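# Tilt the tool pallet up against the open case lid

## Task

Raise the tool pallet from the bottom half of the case and pivot it upward until it rests leaning backward on the opened lid, without displacing the case or any of the loose tools lying around.

## Robot and tools

Robot: two arms, left_arm and right_arm, each ending in a five-fingered hand. right_arm has a right hand; left_arm has its mirror image, a left hand. A post stands on the floor behind the arms. Loose objects may sometimes get a brief nudge from outside. Nothing may leave the table or be set down off it.

Frames. The scene frame has its origin at table-top height, halfway between the two nominal arm bases, with +z up, +x pointing out over the table, and left_arm on the +y side. Arm and hand names do not match image left and right. Calibrated bases: left_arm at (+0.046, +0.369, +0.002) m and right_arm at (+0.042, -0.291, -0.001) m, both rotated by quat_wxyz (+1.000, 0, 0, -0.008). Each arm reports its hand pose, velocities and targets in its own base frame. Fixed cameras and the table use the scene frame.

Hand point: a point fixed to the palm, 0.15 m out from the wrist mount along the fingers and 0.05 m in front of the palm. Its +z runs along straight fingers, +y points out of the palm, and +x runs across the palm away from the thumb on the right hand (toward the thumb on the left hand). Straight fingertips sit about 0.06 to 0.07 m beyond the point along +z and 0.06 m behind it along -y. A rigid bracket on the little-finger side of the wrist sticks out and can strike things.

execute_actions(actions, cameras): actions is a list of actions; each action is a table of 1 to 15 rows, each row one 1/30 s control step. A short table repeats its final row until step 15. Every row is one flat list of 28 numbers, each in [-1, 1], covering both arms even when only one moves: left_arm dx, dy, dz, rx, ry, rz; left hand thumb_turn, thumb_bend, index, middle, ring, little, force_limit, speed; then the same fourteen for right_arm and its hand. The six pose numbers are offsets, not poses: they are measured from that arm's Hand target as it stood when the action began, along that Hand target's own axes. Each row counts from that start, not from the row before, and repeating an offset in a later action moves further. Scale: 1.0 equals 0.6 m of travel or 180 degrees; rx, ry, rz form a single rotation vector. All zeros asks nothing new of that arm's pose. The controller clips commanded orientation to within 40 degrees of the measured one per step.

Hand numbers are absolute targets on a -1 to 1 scale. thumb_turn -1 means beside the palm, +1 across in front of it. thumb_bend and the four fingers: -1 straight, +1 fully curled. force_limit maps -1 to about 0 N and +1 to 10 N at the fingertip (15 N for both thumb motors). speed rises from near zero at -1 to full at +0.48 and above; full speed covers a finger's travel in 0.49 s. For a soft grip close at speed -0.94 or less. There is no no-change value: to keep a hand as it is, resend the last eight numbers actually sent for it (before any were sent, use hand_measured plus hand_force_limit and hand_speed). A thumb turned in front can wrap objects about 0.035 to 0.065 m thick, or handles down to 0.025 m.

move(target, speed, blend, blocking, cameras): drives each hand point in a straight line toward a target row of the same 28-number layout; offsets again come from the current Hand target, and in a list of up to 15 rows every row is measured from that same start, not the previous row. speed is path top speed in m/s, 0.002 to 4.3, default 0.25 (turns at twice that in rad/s). blend, in metres, rounds corners of a list; 0 stops at each. blocking=false returns after about 0.5 s while motion continues. Paths neither slow for nor avoid obstacles or the other arm; all paths are capped at 10 s. The result adds a move: line giving the ending (done, off_target, moving, held, fault) and which limits acted (paced = pose clipped, held = steps withheld).

wait(seconds, 0 to 3600) runs the scene without new commands. stop brakes a running move. zoom_image(camera, region [x0, y0, x1, y1], at most 504 by 504 pixels) enlarges part of the latest image from cam_high (504x504), cam_left_wrist or cam_right_wrist (672x504). show_instructions shows the reference pages. finished_scene ends the scene irreversibly.

Results: end_effector_position (m) and end_effector_quat_wxyz per arm in its base frame; Hand target is the last commanded pose after clipping, the base for the next offsets. The hand often rests 1 to 3 cm (sometimes 5 cm) short, usually low, without any contact; a fresh execute_actions call re-requests it, or send the gap as an offset. hand_measured, hand_stopped_by (moving, target, force, stalled, fault) and hand_load_n (positive when the finger is pushed open) list six values in motor order. A dropped grip shows as hand_load_n falling near 0. Joint torques are raw drive outputs with offsets and noise. MOTOR HOT appears near 85 °C; at 100 °C that arm goes limp for 30 to 60 s.

Cautions: move gently; speed and distance past a contact set how hard you hit. Avoid dropping the pallet even slightly, releasing it while it moves, slamming it onto the lid, ramming the fixed case, or knocking tools. Never let the hands or arms touch or grip each other. Keep finger loads modest. Do not hold a load or a stretched arm longer than needed. To end a push, command back past the hand point. The pallet must stay leaning on its own after release.

Each tool is called after ">>>" as name(argument=value, ...), one argument or row to a line, values as JSON.

Reference images:

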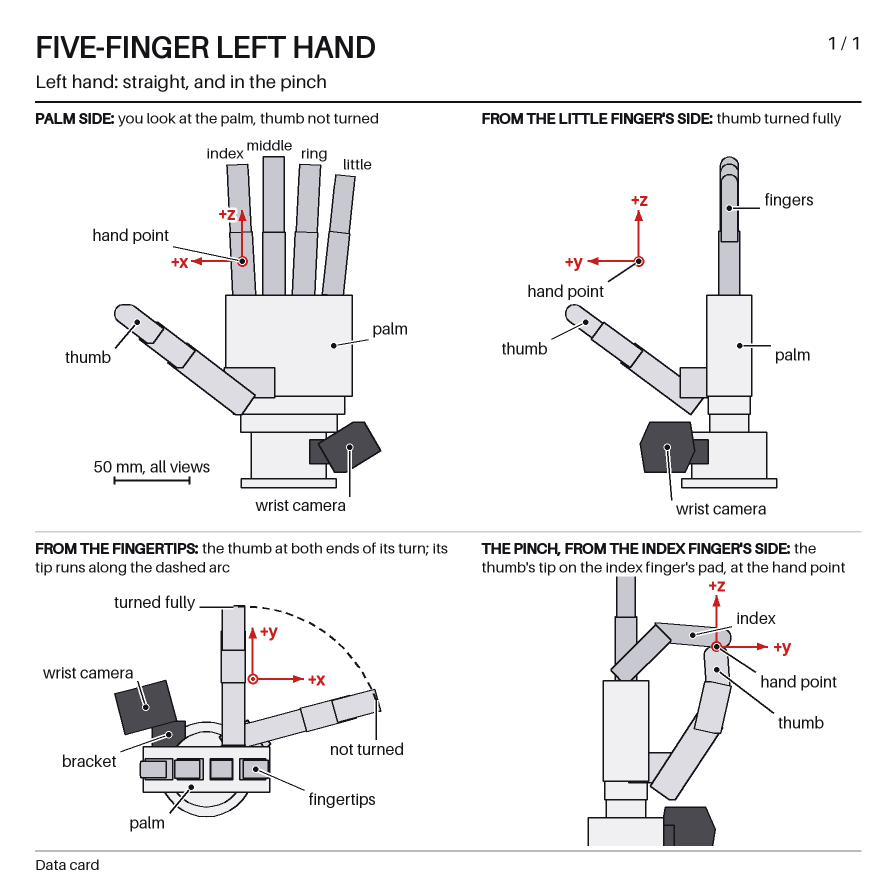

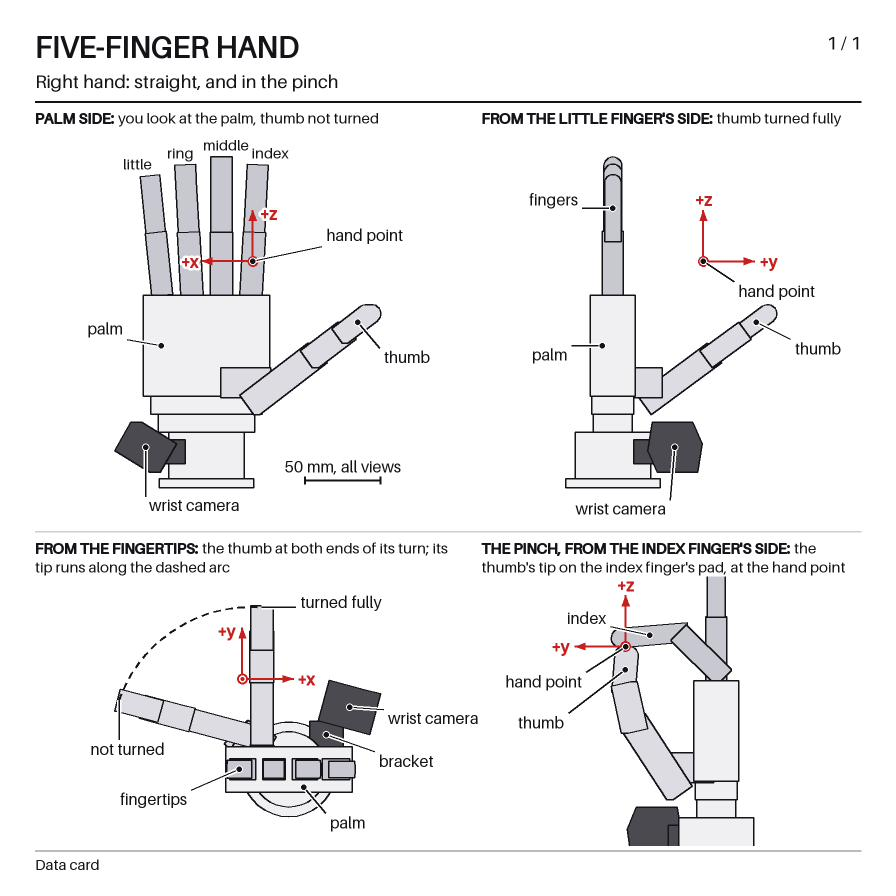

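## Session

>>> execute_actions(
  actions=[],
)

Scene clock: 0.00 s.
left_arm: end_effector_position=(+0.3300, +0.0857, +0.2261) hand_measured=(-1.000, -1.000, -1.000, -1.000, -1.000, -1.000) hand_load_n=(+0.0, +0.0, +0.0, +0.0, +0.0, +0.0) hand_stopped_by=(target, target, target, target, target, target) hand_force_limit=0.00 hand_speed=-0.80 end_effector_quat_wxyz=(-0.015, -0.478, +0.857, +0.190) | right_arm: end_effector_position=(+0.5390, -0.1117, +0.2452) hand_measured=(-1.000, -1.000, -1.000, -1.000, -1.000, -1.000) hand_load_n=(+0.0, +0.0, +0.0, +0.0, +0.0, +0.0) hand_stopped_by=(target, target, target, target, target, target) hand_force_limit=0.00 hand_speed=-0.80 end_effector_quat_wxyz=(+0.102, -0.201, +0.969, +0.099)
Joint positions: left_arm=[0.052 1.526 1.397 -1.645 -0.328 0.571] | right_arm=[-0.414 1.778 1.783 -1.522 -0.281 0.756]
Joint velocities: within noise
Joint torques (N m): no reading
Heat: left arm: hottest shoulder 36 °C; right arm: hottest elbow 32 °C.
Hand target: left_arm +0.3357, +0.0860, +0.2314; -0.006, -0.480, +0.857, +0.186 | right_arm +0.5441, -0.1140, +0.2533; +0.111, -0.202, +0.969, +0.093

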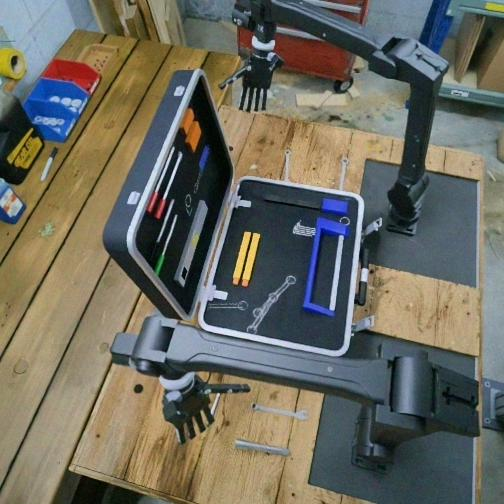

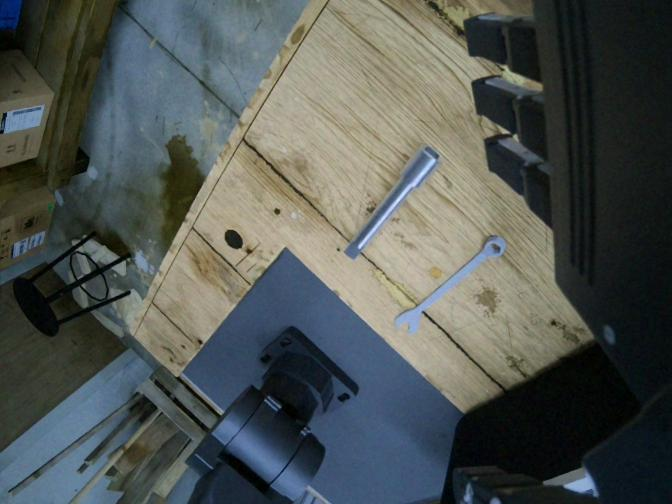

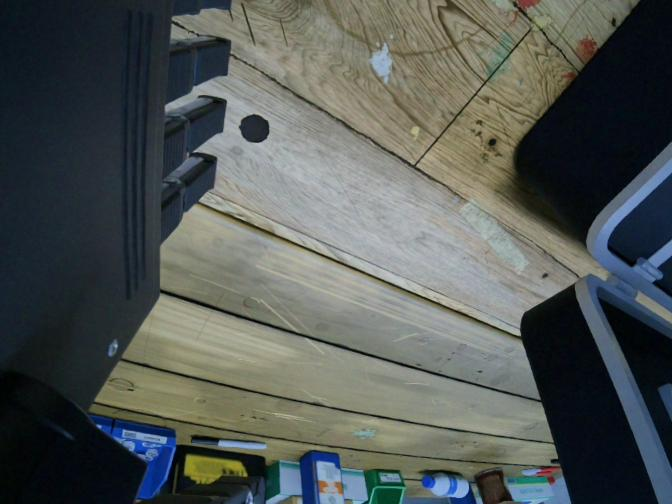

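>>> zoom_image(
  camera="cam_high",
  region=[180, 160, 400, 360],
)

>>> zoom_image(
  camera="cam_high",
  region=[90, 60, 260, 330],
)

Scaled by 2.291 from the camera's image (finer frame: 720x720).

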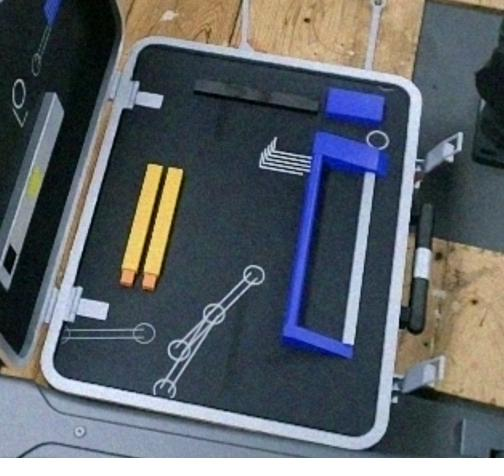

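Scaled by 1.867 from the camera's image (finer frame: 720x720).

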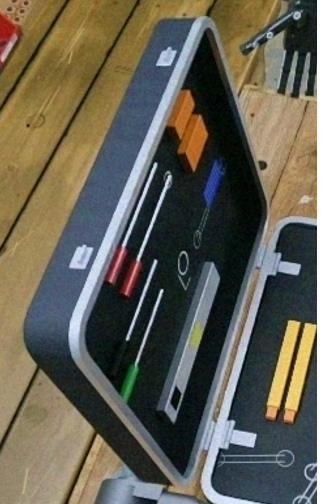

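>>> move(
  target=[
    [0,0,0,0,0,0,-1,-1,-1,-1,-1,-1,0,-0.8,0.179,0.127,-0.2155,0,0,0,-1,-1,-1,-1,-1,-1,0,-0.8],
    [0,0,0,0,0,0,-1,-1,-1,-1,-1,-1,0,-0.8,0.337,0.493,-0.2055,0,0,0,-1,-1,-1,-1,-1,-1,0,-0.8],
  ],
  blend=0.03,
  cameras=["all"],
)

Scene clock: 4.13 s.
left_arm: end_effector_position=(+0.3300, +0.0857, +0.2261) hand_measured=(-1.000, -1.000, -1.000, -1.000, -1.000, -1.000) hand_load_n=(+0.0, -0.5, +0.0, +0.0, +0.0, +0.0) hand_stopped_by=(target, target, target, target, target, target) hand_force_limit=0.00 hand_speed=-0.80 end_effector_quat_wxyz=(-0.015, -0.478, +0.857, +0.190) | right_arm: end_effector_position=(+0.2216, +0.0480, +0.3622) hand_measured=(-1.000, -1.000, -1.000, -1.000, -1.000, -1.000) hand_load_n=(+0.0, +0.0, +0.0, +0.0, +0.0, +0.0) hand_stopped_by=(target, target, target, target, target, target) hand_force_limit=0.00 hand_speed=-0.80 end_effector_quat_wxyz=(+0.214, -0.197, +0.956, +0.040)
Joint positions: left_arm=[0.052 1.526 1.397 -1.645 -0.328 0.571] | right_arm=[-0.331 0.72 1.163 -1.674 -0.284 0.883]
Joint torques (N m): left_arm=[0.03 -11.58 10.97 -0.25 -0.4 0.06] | right_arm=[0.62 -0.03 7.15 0.59 -0.08 0.13]
Heat: left arm: hottest shoulder 36 °C; right arm: hottest elbow 32 °C.
Hand target: left_arm +0.3357, +0.0860, +0.2314; -0.006, -0.480, +0.857, +0.186 | right_arm +0.2195, +0.0499, +0.3600; +0.112, -0.202, +0.969, +0.092
Off the commanded pose: left_arm 0.008 m, 1 deg | right_arm 0.004 m, 13 deg.
joint sent to its limit (right arm) — joint 4 (wrist pitch), lower limit. The joint targets are off in orientation, not in position.
move: off_target (right_arm)
cam_right_wrist: T_world_to_cam=[[-0.5776, 0.80898, -0.1092, 0.1291], [0.43276, 0.41689, 0.79933, -0.40244], [0.69217, 0.41444, -0.59089, 0.15941]] pos_world=[0.13839, -0.00274, 0.42997]

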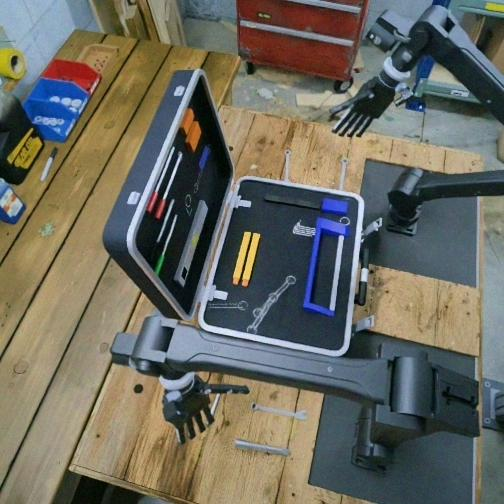

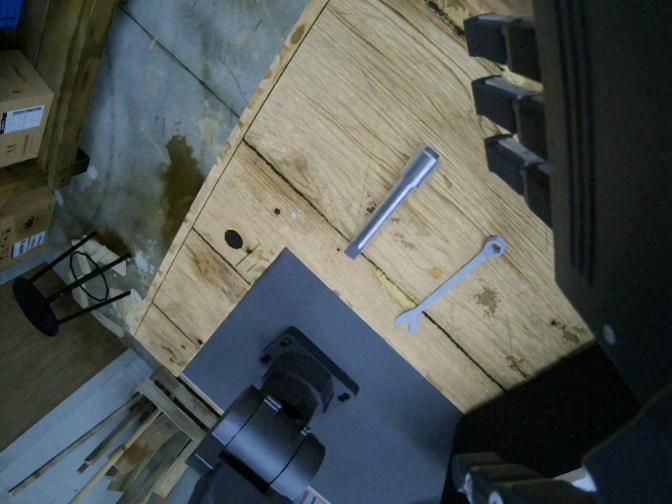

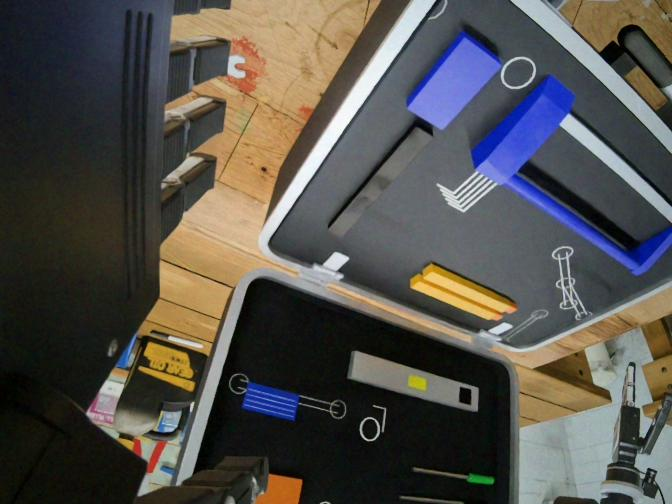

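>>> zoom_image(
  camera="cam_right_wrist",
  region=[400, 0, 672, 204],
)

>>> zoom_image(
  camera="cam_right_wrist",
  region=[240, 160, 560, 400],
)

Scaled by 1.853 from the camera's image (finer frame: 960x720).

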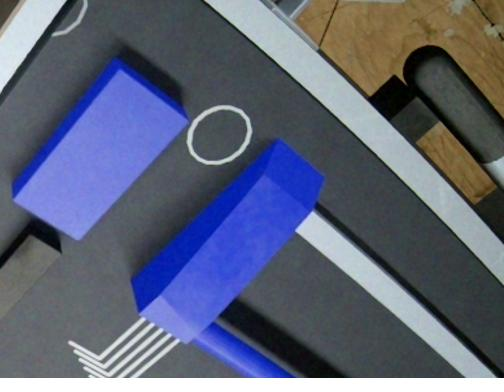

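Scaled by 1.575 from the camera's image (finer frame: 960x720).

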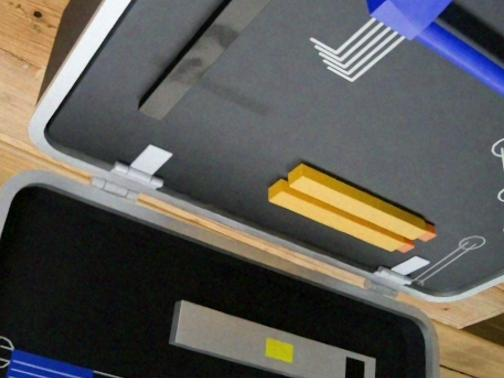

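>>> move(
  target=[0,0,0,0,0,0,-1,-1,-1,-1,-1,-1,0,-0.8,0.0453,0.2637,0.13,-0.0095,0.0975,-0.3666,-1,-1,-1,-1,-1,-1,0,-0.8],
  cameras=["all"],
)

Scene clock: 9.67 s.
left_arm: end_effector_position=(+0.3300, +0.0857, +0.2261) hand_measured=(-1.000, -1.000, -1.000, -1.000, -1.000, -1.000) hand_load_n=(+0.0, +0.0, +0.0, +0.0, +0.0, +0.0) hand_stopped_by=(target, target, target, target, target, target) hand_force_limit=0.00 hand_speed=-0.80 end_effector_quat_wxyz=(-0.015, -0.478, +0.857, +0.190) | right_arm: end_effector_position=(+0.1411, +0.1962, +0.2868) hand_measured=(-1.000, -1.000, -1.000, -1.000, -1.000, -1.000) hand_load_n=(+0.0, +0.0, +0.0, +0.0, +0.0, +0.0) hand_stopped_by=(target, target, target, target, target, target) hand_force_limit=0.00 hand_speed=-0.80 end_effector_quat_wxyz=(-0.048, +0.703, -0.710, -0.010)
Joint positions: left_arm=[0.052 1.526 1.397 -1.645 -0.328 0.571] | right_arm=[0.666 0.96 1.157 -1.674 -0.03 0.677]
Joint torques (N m): left_arm=[0.09 -11.75 10.99 -0.25 -0.41 0.03] | right_arm=[0.44 -3.08 10.07 0.14 0.12 -0.03]
Heat: left arm: hottest shoulder 37 °C; right arm: hottest elbow 33 °C.
Hand target: left_arm +0.3357, +0.0860, +0.2314; -0.006, -0.480, +0.857, +0.186 | right_arm +0.1439, +0.1998, +0.2995; +0.000, +0.708, -0.707, +0.000
Off the commanded pose: left_arm 0.008 m, 1 deg | right_arm 0.014 m, 6 deg.
joint sent to its limit (right arm) — joint 4 (wrist pitch), lower limit. The joint targets are off in orientation, not in position.
move: off_target (right_arm)
cam_right_wrist: T_world_to_cam=[[-0.97184, -0.22379, -0.07379, 0.20266], [-0.22746, 0.80908, 0.5419, -0.27912], [-0.06157, 0.54342, -0.8372, 0.2608]] pos_world=[0.14952, 0.12946, 0.38455]

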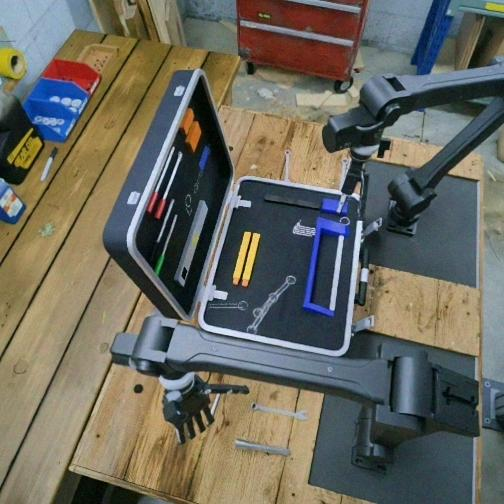

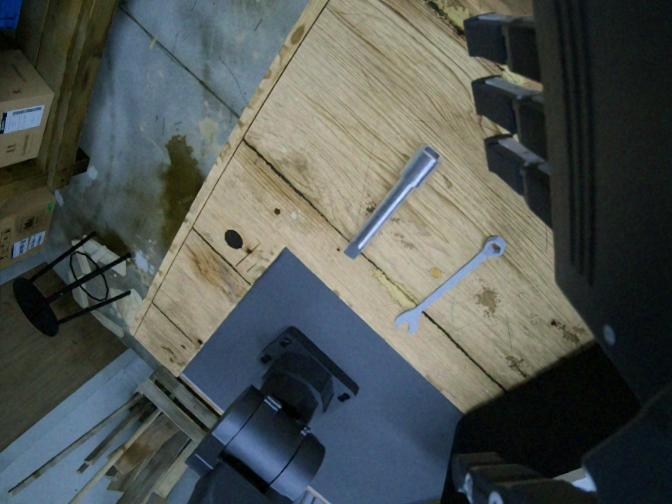

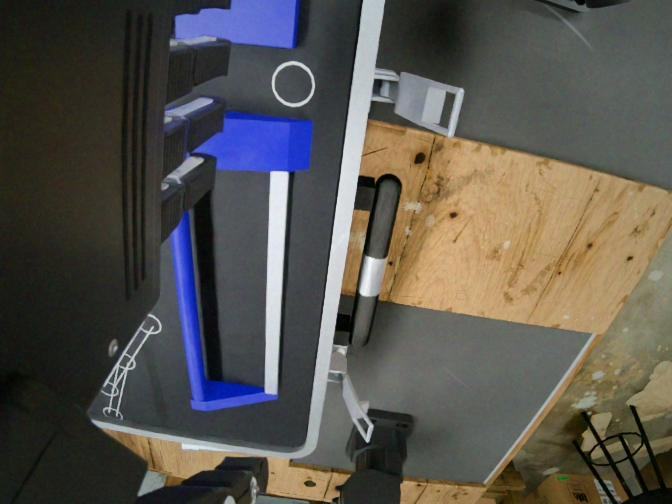

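>>> zoom_image(
  camera="cam_right_wrist",
  region=[160, 20, 400, 220],
)

>>> zoom_image(
  camera="cam_right_wrist",
  region=[130, 200, 430, 470],
)

Scaled by 2.100 from the camera's image (finer frame: 960x720).

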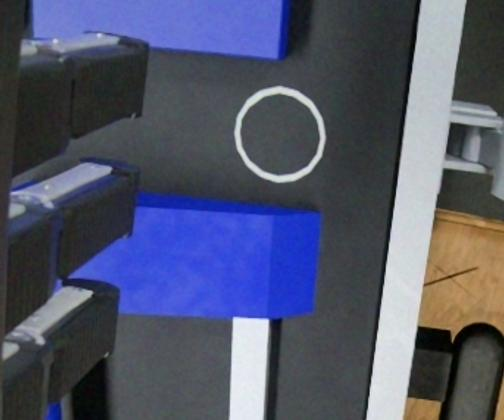

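Scaled by 1.680 from the camera's image (finer frame: 960x720).

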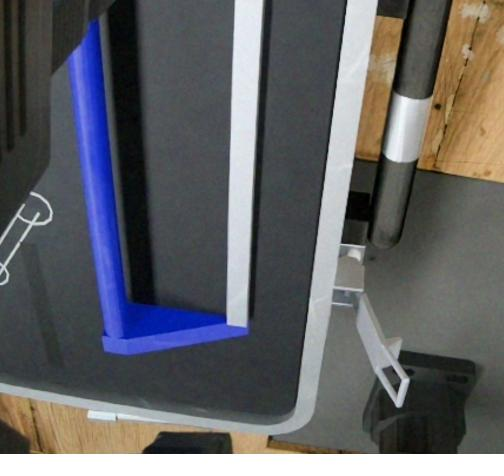

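>>> zoom_image(
  camera="cam_high",
  region=[280, 180, 400, 340],
)

Scaled by 3.150 from the camera's image (finer frame: 720x720).

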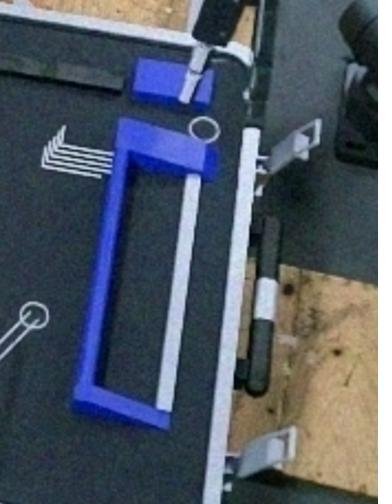

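>>> zoom_image(
  camera="cam_right_wrist",
  region=[160, 280, 300, 420],
)

>>> zoom_image(
  camera="cam_high",
  region=[290, 210, 360, 330],
)

Scaled by 3.600 from the camera's image (finer frame: 960x720).

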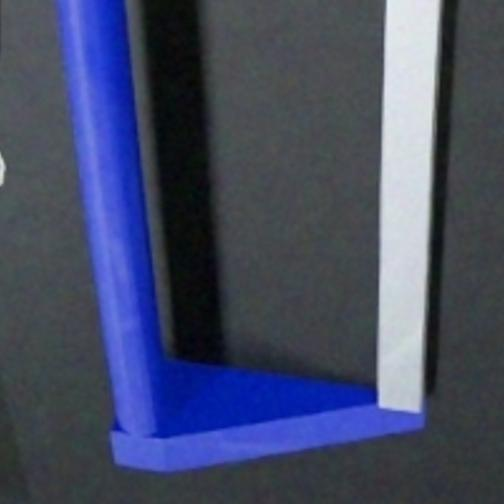

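Scaled by 4.200 from the camera's image (finer frame: 720x720).

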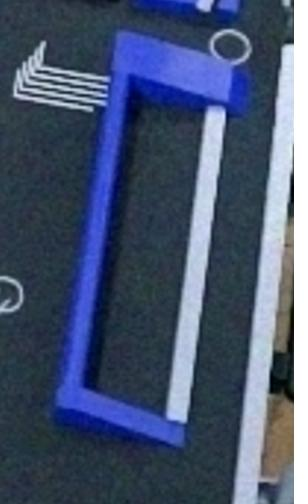

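>>> move(
  target=[0,0,0,0,0,0,-1,-1,-1,-1,-1,-1,0,-0.8,-0.2412,-0.1177,0.0308,0.3053,-0.0107,-0.0205,-1,-1,-1,-1,-1,-1,0,-0.8],
  cameras=["cam_high","cam_right_wrist"],
)

Scene clock: 22.47 s.
left_arm: end_effector_position=(+0.3300, +0.0857, +0.2261) hand_measured=(-1.000, -1.000, -1.000, -1.000, -1.000, -1.000) hand_load_n=(+0.0, +0.0, +0.0, +0.0, +0.0, +0.0) hand_stopped_by=(target, target, target, target, target, target) hand_force_limit=0.00 hand_speed=-0.80 end_effector_quat_wxyz=(-0.015, -0.478, +0.857, +0.190) | right_arm: end_effector_position=(+0.2155, +0.3391, +0.2845) hand_measured=(-1.000, -1.000, -1.000, -1.000, -1.000, -1.000) hand_load_n=(+0.0, +0.0, +0.0, +0.0, +0.0, +0.0) hand_stopped_by=(target, target, target, target, target, target) hand_force_limit=0.00 hand_speed=-0.80 end_effector_quat_wxyz=(-0.335, +0.648, -0.607, +0.315)
Joint positions: left_arm=[0.052 1.526 1.397 -1.645 -0.328 0.571] | right_arm=[1.269 1.071 1.114 -1.146 0.867 0.984]
Joint torques (N m): left_arm=[0.26 -11.46 11.08 -0.43 -0.41 0.06] | right_arm=[0.44 -5.25 7.95 1.55 0.66 0.08]
Heat: left arm: hottest shoulder 37 °C; right arm: hottest elbow 37 °C.
Hand target: left_arm +0.3357, +0.0860, +0.2314; -0.006, -0.480, +0.857, +0.186 | right_arm +0.2143, +0.3446, +0.2812; -0.338, +0.649, -0.605, +0.314
Off the commanded pose: left_arm 0.008 m, 1 deg | right_arm 0.007 m, 0 deg.
move: done
cam_right_wrist: T_world_to_cam=[[-0.54346, -0.27321, -0.79373, 0.43603], [-0.57052, 0.81381, 0.11051, -0.18142], [0.61576, 0.5129, -0.59814, -0.01785]] pos_world=[0.14445, 0.27592, 0.35546]

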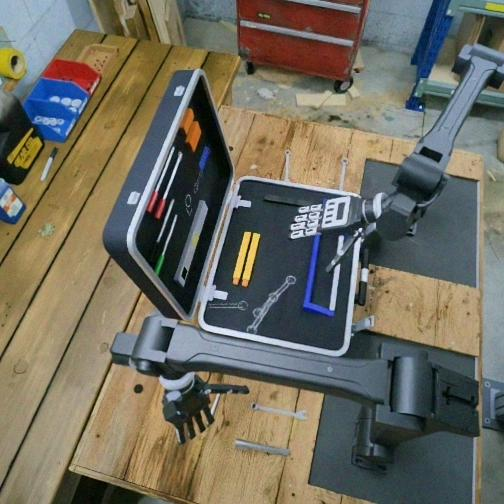

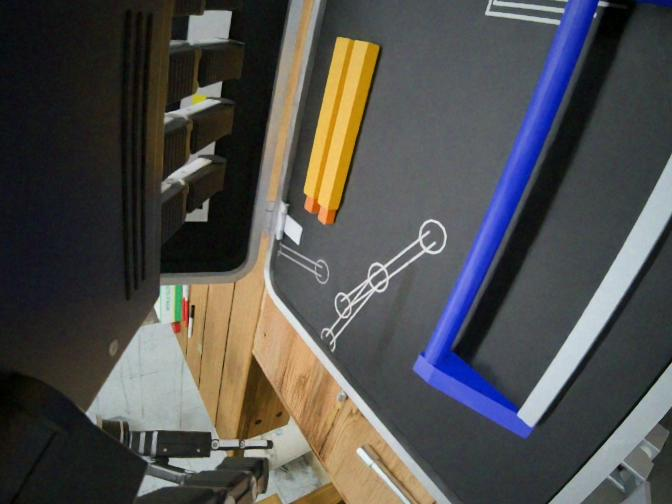

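>>> move(
  target=[
    [0,0,0,0,0,0,-1,-1,-1,-1,-1,-1,0,-0.8,0,0,0,0,0,0,1,-0.45,-0.35,-0.35,-0.35,-0.35,0,-0.3],
    [0,0,0,0,0,0,-1,-1,-1,-1,-1,-1,0,-0.8,0,0.0655,0.0525,0,0,0,1,-0.45,-0.35,-0.35,-0.35,-0.35,0,-0.3],
  ],
  speed=0.12,
  cameras=["cam_high","cam_right_wrist"],
)

Scene clock: 27.53 s.
left_arm: end_effector_position=(+0.3300, +0.0857, +0.2261) hand_measured=(-1.000, -1.000, -1.000, -1.000, -1.000, -1.000) hand_load_n=(+0.0, +0.0, +0.0, +0.0, +0.0, +0.0) hand_stopped_by=(target, target, target, target, target, target) hand_force_limit=0.00 hand_speed=-0.80 end_effector_quat_wxyz=(-0.015, -0.478, +0.857, +0.190) | right_arm: end_effector_position=(+0.2166, +0.3422, +0.2353) hand_measured=(+1.000, -0.450, -0.350, -0.350, -0.350, -0.350) hand_load_n=(+0.0, +0.0, +0.0, +0.0, +0.0, +0.0) hand_stopped_by=(target, target, target, target, target, target) hand_force_limit=0.00 hand_speed=-0.30 end_effector_quat_wxyz=(-0.339, +0.646, -0.608, +0.313)
Joint positions: left_arm=[0.052 1.526 1.397 -1.645 -0.328 0.571] | right_arm=[1.269 1.077 0.986 -1.002 0.867 0.982]
Joint torques (N m): left_arm=[0.09 -11.28 10.97 -0.31 -0.42 0.05] | right_arm=[-0.32 -5.3 7.9 1.59 0.49 -0.06]
Heat: left arm: hottest shoulder 37 °C; right arm: hottest elbow 37 °C.
Hand target: left_arm +0.3357, +0.0860, +0.2314; -0.006, -0.480, +0.857, +0.186 | right_arm +0.2175, +0.3450, +0.2309; -0.338, +0.649, -0.605, +0.314
Off the commanded pose: left_arm 0.008 m, 1 deg | right_arm 0.005 m, 0 deg.
move: done
cam_right_wrist: T_world_to_cam=[[-0.54054, -0.26621, -0.79809, 0.3964], [-0.57131, 0.81251, 0.11592, -0.17864], [0.6176, 0.51862, -0.59128, -0.05348]] pos_world=[0.14524, 0.27841, 0.30545]

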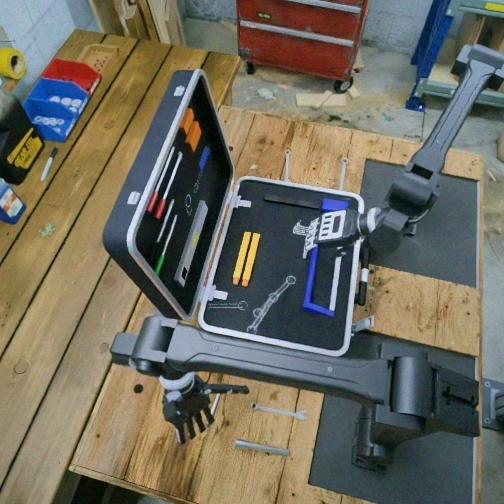

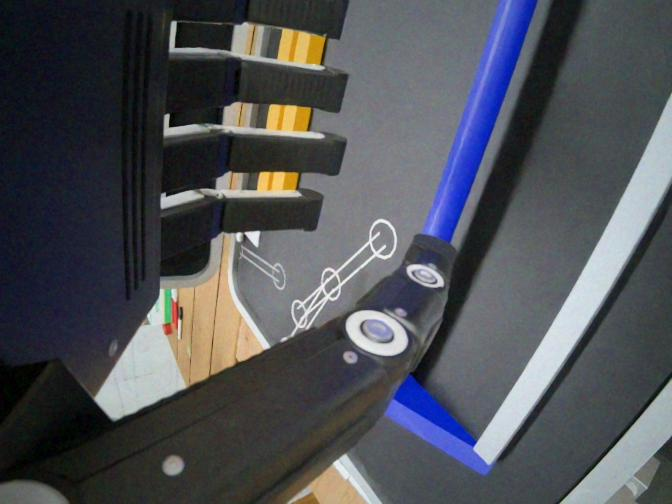

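>>> move(
  target=[0,0,0,0,0,0,-1,-1,-1,-1,-1,-1,0,-0.8,0,0.05,0.0467,0,0,0,1,-0.45,-0.35,-0.35,-0.35,-0.35,0,-0.3],
  speed=0.1,
  cameras=["cam_high","cam_right_wrist"],
)

Scene clock: 29.00 s.
left_arm: end_effector_position=(+0.3300, +0.0857, +0.2261) hand_measured=(-1.000, -1.000, -1.000, -1.000, -1.000, -1.000) hand_load_n=(+0.0, +0.0, +0.0, +0.0, +0.0, +0.0) hand_stopped_by=(target, target, target, target, target, target) hand_force_limit=0.00 hand_speed=-0.80 end_effector_quat_wxyz=(-0.015, -0.478, +0.857, +0.190) | right_arm: end_effector_position=(+0.2189, +0.3452, +0.1943) hand_measured=(+1.000, -0.450, -0.350, -0.350, -0.350, -0.350) hand_load_n=(+0.0, +0.0, +0.0, +0.0, +0.0, +0.0) hand_stopped_by=(target, target, target, target, target, target) hand_force_limit=0.00 hand_speed=-0.30 end_effector_quat_wxyz=(-0.340, +0.649, -0.604, +0.313)
Joint positions: left_arm=[0.052 1.526 1.397 -1.645 -0.328 0.571] | right_arm=[1.264 1.1 0.892 -0.869 0.862 0.961]
Joint torques (N m): left_arm=[0.56 -11.58 11.14 -0.34 -0.41 0.03] | right_arm=[-1.32 -5.66 7.8 1.57 0.38 -0.05]
Heat: left arm: hottest shoulder 37 °C; right arm: hottest elbow 37 °C.
Hand target: left_arm +0.3357, +0.0860, +0.2314; -0.006, -0.480, +0.857, +0.186 | right_arm +0.2231, +0.3454, +0.1901; -0.338, +0.649, -0.605, +0.314
Off the commanded pose: left_arm 0.008 m, 1 deg | right_arm 0.006 m, 0 deg.
move: done
cam_right_wrist: T_world_to_cam=[[-0.53627, -0.27301, -0.79867, 0.36729], [-0.5794, 0.80715, 0.11313, -0.17086], [0.61376, 0.52342, -0.59104, -0.0816]] pos_world=[0.14805, 0.2809, 0.26445]

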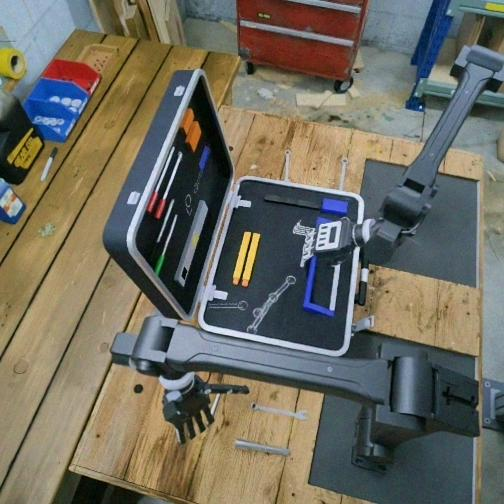

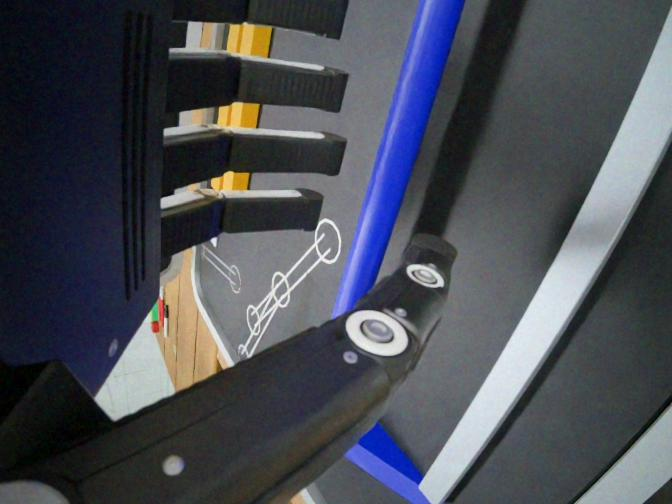

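>>> move(
  target=[0,0,0,0,0,0,-1,-1,-1,-1,-1,-1,0,-0.8,0,0.015,0.021,0,0,0,1,-0.45,-0.35,-0.35,-0.35,-0.35,0,-0.3],
  speed=0.06,
  cameras=["cam_high","cam_right_wrist"],
)

Scene clock: 30.17 s.
left_arm: end_effector_position=(+0.3300, +0.0857, +0.2261) hand_measured=(-1.000, -1.000, -1.000, -1.000, -1.000, -1.000) hand_load_n=(+0.0, +0.0, +0.0, +0.0, +0.0, +0.0) hand_stopped_by=(target, target, target, target, target, target) hand_force_limit=0.00 hand_speed=-0.80 end_effector_quat_wxyz=(-0.015, -0.478, +0.857, +0.190) | right_arm: end_effector_position=(+0.2241, +0.3459, +0.1805) hand_measured=(+1.000, -0.450, -0.350, -0.350, -0.350, -0.350) hand_load_n=(+0.0, +0.0, +0.0, +0.0, +0.0, +0.0) hand_stopped_by=(target, target, target, target, target, target) hand_force_limit=0.00 hand_speed=-0.30 end_effector_quat_wxyz=(-0.341, +0.649, -0.604, +0.312)
Joint positions: left_arm=[0.052 1.526 1.397 -1.645 -0.328 0.571] | right_arm=[1.249 1.112 0.862 -0.81 0.856 0.941]
Joint torques (N m): left_arm=[-0.03 -11.34 11 -0.34 -0.37 0.05] | right_arm=[-1.32 -5.48 7.76 1.61 0.37 -0.05]
Heat: left arm: hottest shoulder 37 °C; right arm: hottest elbow 37 °C.
Hand target: left_arm +0.3357, +0.0860, +0.2314; -0.006, -0.480, +0.857, +0.186 | right_arm +0.2283, +0.3457, +0.1756; -0.338, +0.649, -0.605, +0.314
Off the commanded pose: left_arm 0.008 m, 1 deg | right_arm 0.006 m, 0 deg.
move: done
cam_right_wrist: T_world_to_cam=[[-0.5359, -0.27154, -0.79942, 0.3587], [-0.5791, 0.80725, 0.114, -0.16702], [0.61438, 0.52403, -0.58986, -0.09382]] pos_world=[0.15315, 0.2814, 0.25045]

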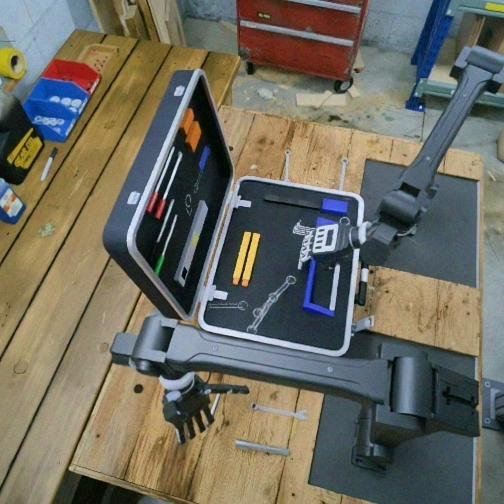

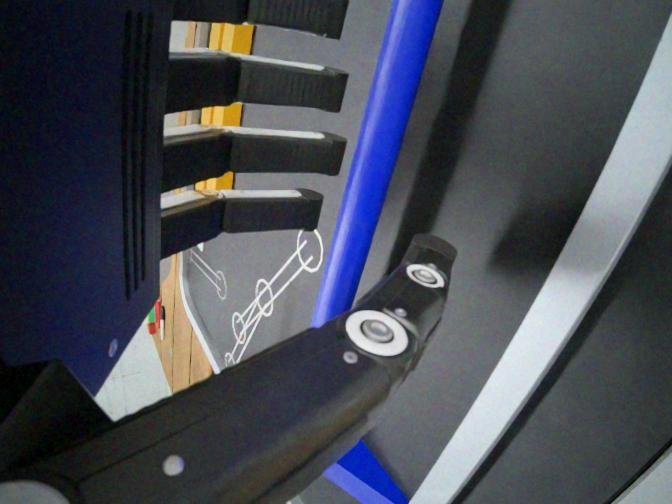

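>>> move(
  target=[0,0,0,0,0,0,-1,-1,-1,-1,-1,-1,0,-0.8,0,0,0,0,0,0,1,0.3,0.4,0.4,0.4,0.4,-0.4,-0.92],
  speed=0.06,
  cameras=["cam_high","cam_right_wrist"],
)

Scene clock: 35.37 s.
left_arm: end_effector_position=(+0.3300, +0.0857, +0.2261) hand_measured=(-1.000, -1.000, -1.000, -1.000, -1.000, -1.000) hand_load_n=(+0.5, +0.0, +0.0, +0.0, +0.0, +0.0) hand_stopped_by=(target, target, target, target, target, target) hand_force_limit=0.00 hand_speed=-0.80 end_effector_quat_wxyz=(-0.015, -0.478, +0.857, +0.190) | right_arm: end_effector_position=(+0.2284, +0.3464, +0.1796) hand_measured=(+1.000, +0.116, +0.022, -0.008, -0.008, +0.068) hand_load_n=(+0.0, +0.0, +2.0, +0.5, +1.0, +2.5) hand_stopped_by=(target, moving, force, force, force, force) hand_force_limit=-0.40 hand_speed=-0.92 end_effector_quat_wxyz=(-0.342, +0.645, -0.608, +0.313)
Joint positions: left_arm=[0.052 1.526 1.397 -1.645 -0.328 0.571] | right_arm=[1.239 1.118 0.862 -0.798 0.855 0.94]
Joint torques (N m): left_arm=[0.32 -11.4 11.03 -0.39 -0.4 0.04] | right_arm=[-0.44 -6.07 7.73 1.2 0.37 -0.06]
Heat: left arm: hottest shoulder 37 °C; right arm: hottest elbow 37 °C.
Hand target: left_arm +0.3357, +0.0860, +0.2314; -0.006, -0.480, +0.857, +0.186 | right_arm +0.2282, +0.3458, +0.1756; -0.338, +0.649, -0.605, +0.314
Off the commanded pose: left_arm 0.008 m, 1 deg | right_arm 0.004 m, 1 deg.
move: moving (right_arm; no rest 5 s after the move's start)
cam_right_wrist: T_world_to_cam=[[-0.53689, -0.26269, -0.80171, 0.35807], [-0.57197, 0.81188, 0.11702, -0.16856], [0.62016, 0.52138, -0.58614, -0.09837]] pos_world=[0.15684, 0.2822, 0.24914]

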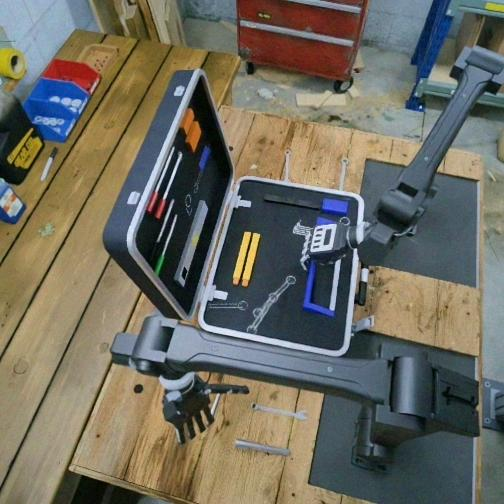

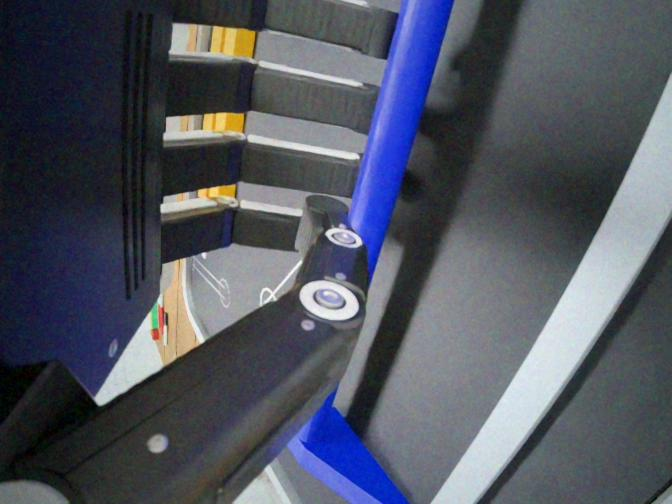

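>>> move(
  target=[
    [0,0,0,0,0,0,-1,-1,-1,-1,-1,-1,0,-0.8,0,0,0,0,0,0,1,-0.3,-0.25,-0.25,-0.25,-0.25,-0.4,-0.5],
    [0,0,0,0,0,0,-1,-1,-1,-1,-1,-1,0,-0.8,0,0.015,0,0,0,0,1,-0.3,-0.25,-0.25,-0.25,-0.25,-0.4,-0.5],
  ],
  speed=0.06,
  cameras=["cam_high","cam_right_wrist"],
)

Scene clock: 37.33 s.
left_arm: end_effector_position=(+0.3300, +0.0857, +0.2261) hand_measured=(-1.000, -1.000, -1.000, -1.000, -1.000, -1.000) hand_load_n=(+0.0, +0.0, -0.5, +0.0, +0.0, +0.0) hand_stopped_by=(target, target, target, target, target, target) hand_force_limit=0.00 hand_speed=-0.80 end_effector_quat_wxyz=(-0.015, -0.478, +0.857, +0.190) | right_arm: end_effector_position=(+0.2264, +0.3424, +0.1728) hand_measured=(+1.000, -0.300, -0.250, -0.250, -0.250, -0.250) hand_load_n=(+0.0, +0.0, +0.0, +0.0, +0.0, +0.0) hand_stopped_by=(target, target, target, target, target, target) hand_force_limit=-0.40 hand_speed=-0.50 end_effector_quat_wxyz=(-0.337, +0.648, -0.606, +0.315)
Joint positions: left_arm=[0.052 1.526 1.397 -1.645 -0.328 0.571] | right_arm=[1.241 1.118 0.847 -0.798 0.856 0.942]
Joint torques (N m): left_arm=[0.38 -11.52 11 -0.35 -0.4 0.05] | right_arm=[0.62 -5.83 7.53 1.36 0.59 0.12]
Heat: left arm: hottest shoulder 37 °C; right arm: hottest elbow 37 °C.
Hand target: left_arm +0.3357, +0.0860, +0.2314; -0.006, -0.480, +0.857, +0.186 | right_arm +0.2230, +0.3454, +0.1682; -0.338, +0.649, -0.605, +0.314
Off the commanded pose: left_arm 0.008 m, 1 deg | right_arm 0.006 m, 0 deg.
move: done
cam_right_wrist: T_world_to_cam=[[-0.53998, -0.2729, -0.79621, 0.35371], [-0.57206, 0.81289, 0.10935, -0.16475], [0.61738, 0.51453, -0.59506, -0.09458]] pos_world=[0.15514, 0.27912, 0.24336]

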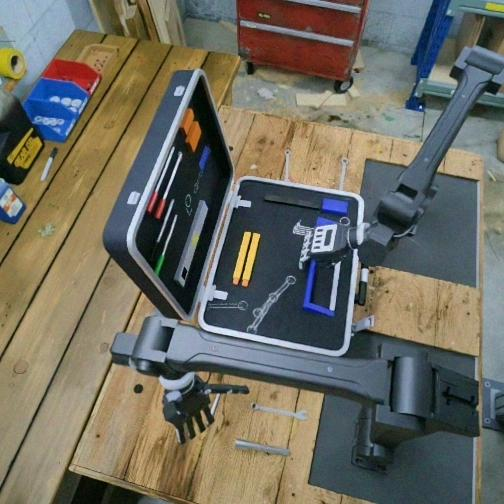

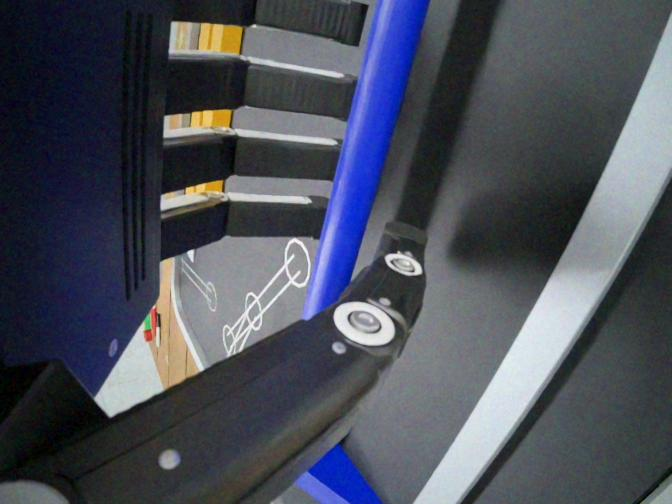

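>>> move(
  target=[0,0,0,0,0,0,-1,-1,-1,-1,-1,-1,0,-0.8,0,0.008,0,0,0,0,1,-0.3,0.2,0.2,0.2,0.2,-0.5,-0.9],
  speed=0.06,
  cameras=["cam_right_wrist"],
)

Scene clock: 38.83 s.
left_arm: end_effector_position=(+0.3300, +0.0857, +0.2261) hand_measured=(-1.000, -1.000, -1.000, -1.000, -1.000, -1.000) hand_load_n=(+0.0, -0.5, +0.0, +0.0, +0.0, +0.0) hand_stopped_by=(target, target, target, target, target, target) hand_force_limit=0.00 hand_speed=-0.80 end_effector_quat_wxyz=(-0.015, -0.478, +0.857, +0.190) | right_arm: end_effector_position=(+0.2260, +0.3423, +0.1713) hand_measured=(+1.000, -0.300, +0.018, +0.000, -0.020, -0.028) hand_load_n=(+0.0, +0.0, +2.0, +1.0, +1.0, +0.0) hand_stopped_by=(target, target, force, force, force, force) hand_force_limit=-0.50 hand_speed=-0.90 end_effector_quat_wxyz=(-0.339, +0.644, -0.608, +0.318)
Joint positions: left_arm=[0.052 1.526 1.397 -1.645 -0.328 0.571] | right_arm=[1.247 1.119 0.841 -0.793 0.867 0.954]
Joint torques (N m): left_arm=[0.21 -11.4 10.93 -0.46 -0.41 0.08] | right_arm=[0.91 -5.71 7.34 1.22 0.33 0.11]
Heat: left arm: hottest shoulder 37 °C; right arm: hottest elbow 37 °C.
Hand target: left_arm +0.3357, +0.0860, +0.2314; -0.006, -0.480, +0.857, +0.186 | right_arm +0.2203, +0.3451, +0.1642; -0.338, +0.649, -0.605, +0.314
Off the commanded pose: left_arm 0.008 m, 1 deg | right_arm 0.009 m, 1 deg.
move: done
cam_right_wrist: T_world_to_cam=[[-0.53544, -0.26549, -0.80176, 0.34967], [-0.56724, 0.81638, 0.10849, -0.16682], [0.62574, 0.51288, -0.58772, -0.09768]] pos_world=[0.15373, 0.27912, 0.24104]

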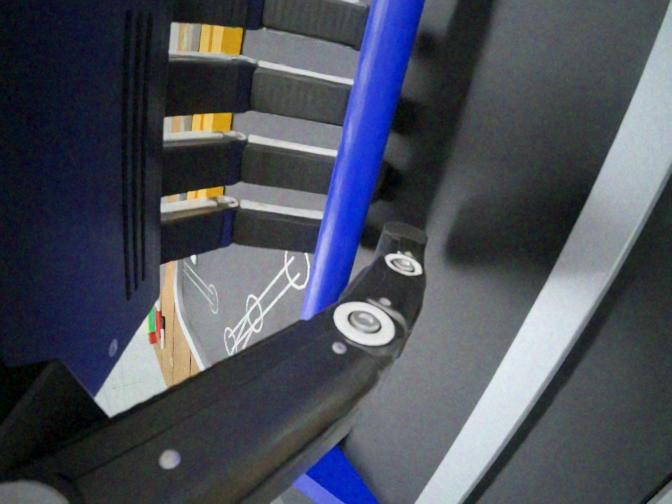

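>>> move(
  target=[0,0,0,0,0,0,-1,-1,-1,-1,-1,-1,0,-0.8,0,0,0,0,0,0,1,0.25,0.21,0.21,0.21,0.21,-0.3,-0.9],
  speed=0.06,
  cameras=["cam_right_wrist"],
)

Scene clock: 45.17 s.
left_arm: end_effector_position=(+0.3300, +0.0857, +0.2261) hand_measured=(-1.000, -1.000, -1.000, -1.000, -1.000, -1.000) hand_load_n=(+0.0, +0.0, +0.0, +0.0, +0.0, +0.0) hand_stopped_by=(target, target, target, target, target, target) hand_force_limit=0.00 hand_speed=-0.80 end_effector_quat_wxyz=(-0.015, -0.478, +0.857, +0.190) | right_arm: end_effector_position=(+0.2271, +0.3429, +0.1702) hand_measured=(+1.000, -0.054, +0.026, +0.026, +0.016, +0.016) hand_load_n=(+0.0, +5.5, +0.0, +1.5, +4.5, +6.0) hand_stopped_by=(target, force, force, force, force, force) hand_force_limit=-0.30 hand_speed=-0.90 end_effector_quat_wxyz=(-0.340, +0.643, -0.607, +0.320)
Joint positions: left_arm=[0.052 1.526 1.397 -1.645 -0.328 0.571] | right_arm=[1.247 1.123 0.84 -0.787 0.872 0.952]
Joint torques (N m): left_arm=[0.03 -11.28 10.95 -0.43 -0.39 0.05] | right_arm=[0.85 -6.07 7.41 1.02 0.17 0.12]
Heat: left arm: hottest shoulder 37 °C; right arm: hottest elbow 37 °C.
Hand target: left_arm +0.3357, +0.0860, +0.2314; -0.006, -0.480, +0.857, +0.186 | right_arm +0.2203, +0.3452, +0.1643; -0.338, +0.649, -0.605, +0.314
Off the commanded pose: left_arm 0.008 m, 1 deg | right_arm 0.009 m, 1 deg.
move: done
cam_right_wrist: T_world_to_cam=[[-0.53257, -0.2669, -0.8032, 0.34959], [-0.56673, 0.81729, 0.10419, -0.16625], [0.62864, 0.51069, -0.58652, -0.09936]] pos_world=[0.15442, 0.27992, 0.23984]

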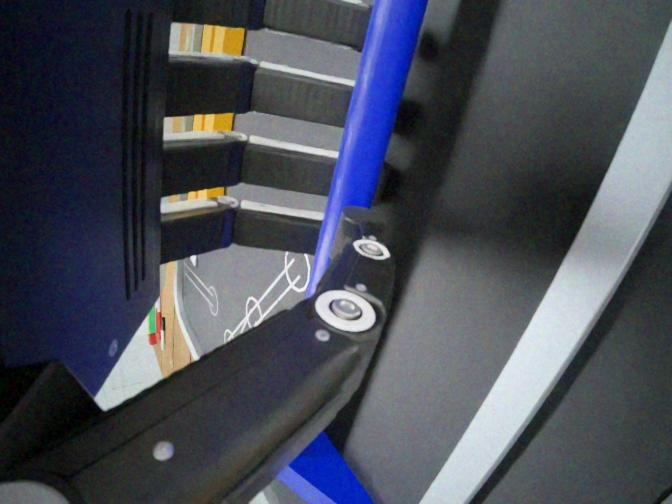

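>>> move(
  target=[0,0,0,0,0,0,-1,-1,-1,-1,-1,-1,0,-0.8,0.005,-0.0445,-0.0117,0,0,0,1,0.25,0.21,0.21,0.21,0.21,-0.3,-0.9],
  speed=0.05,
  cameras=["cam_high","cam_right_wrist"],
)

Scene clock: 46.53 s.
left_arm: end_effector_position=(+0.3300, +0.0857, +0.2261) hand_measured=(-1.000, -1.000, -1.000, -1.000, -1.000, -1.000) hand_load_n=(+0.0, +0.0, +0.0, +0.0, +0.0, +0.0) hand_stopped_by=(target, target, target, target, target, target) hand_force_limit=0.00 hand_speed=-0.80 end_effector_quat_wxyz=(-0.015, -0.478, +0.857, +0.190) | right_arm: end_effector_position=(+0.2272, +0.3400, +0.1698) hand_measured=(+1.000, -0.054, +0.026, +0.026, +0.016, +0.016) hand_load_n=(+0.5, +4.0, +0.0, +2.5, +4.0, +4.5) hand_stopped_by=(target, force, force, force, force, force) hand_force_limit=-0.30 hand_speed=-0.90 end_effector_quat_wxyz=(-0.332, +0.650, -0.605, +0.317)
Joint positions: left_arm=[0.052 1.526 1.397 -1.645 -0.328 0.571] | right_arm=[1.236 1.12 0.844 -0.799 0.854 0.935]
Joint torques (N m): left_arm=[0.32 -11.69 11.04 -0.34 -0.38 0.05] | right_arm=[-1.03 -7.77 10.52 -0.09 0.29 -0.13]
Heat: left arm: hottest shoulder 37 °C; right arm: hottest elbow 37 °C.
Hand target: left_arm +0.3357, +0.0860, +0.2314; -0.006, -0.480, +0.857, +0.186 | right_arm +0.2301, +0.3429, +0.1901; -0.338, +0.649, -0.605, +0.314
Off the commanded pose: left_arm 0.008 m, 1 deg | right_arm 0.021 m, 1 deg.
move: off_target (right_arm)
cam_right_wrist: T_world_to_cam=[[-0.54312, -0.28128, -0.79114, 0.3538], [-0.57137, 0.81424, 0.10275, -0.16148], [0.61527, 0.50784, -0.60295, -0.09143]] pos_world=[0.15615, 0.27743, 0.24137]

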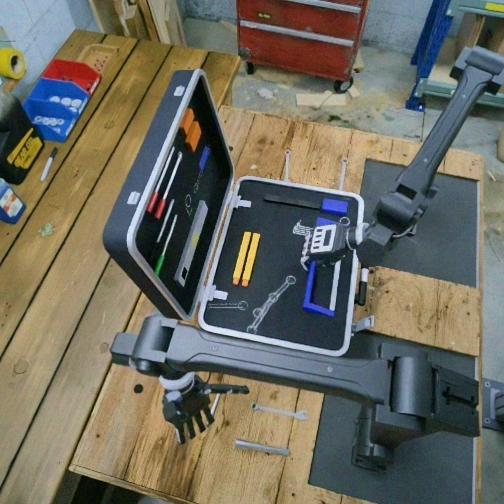

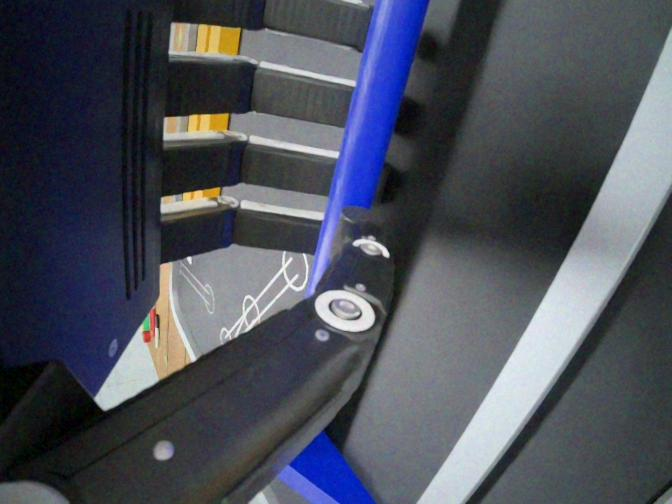

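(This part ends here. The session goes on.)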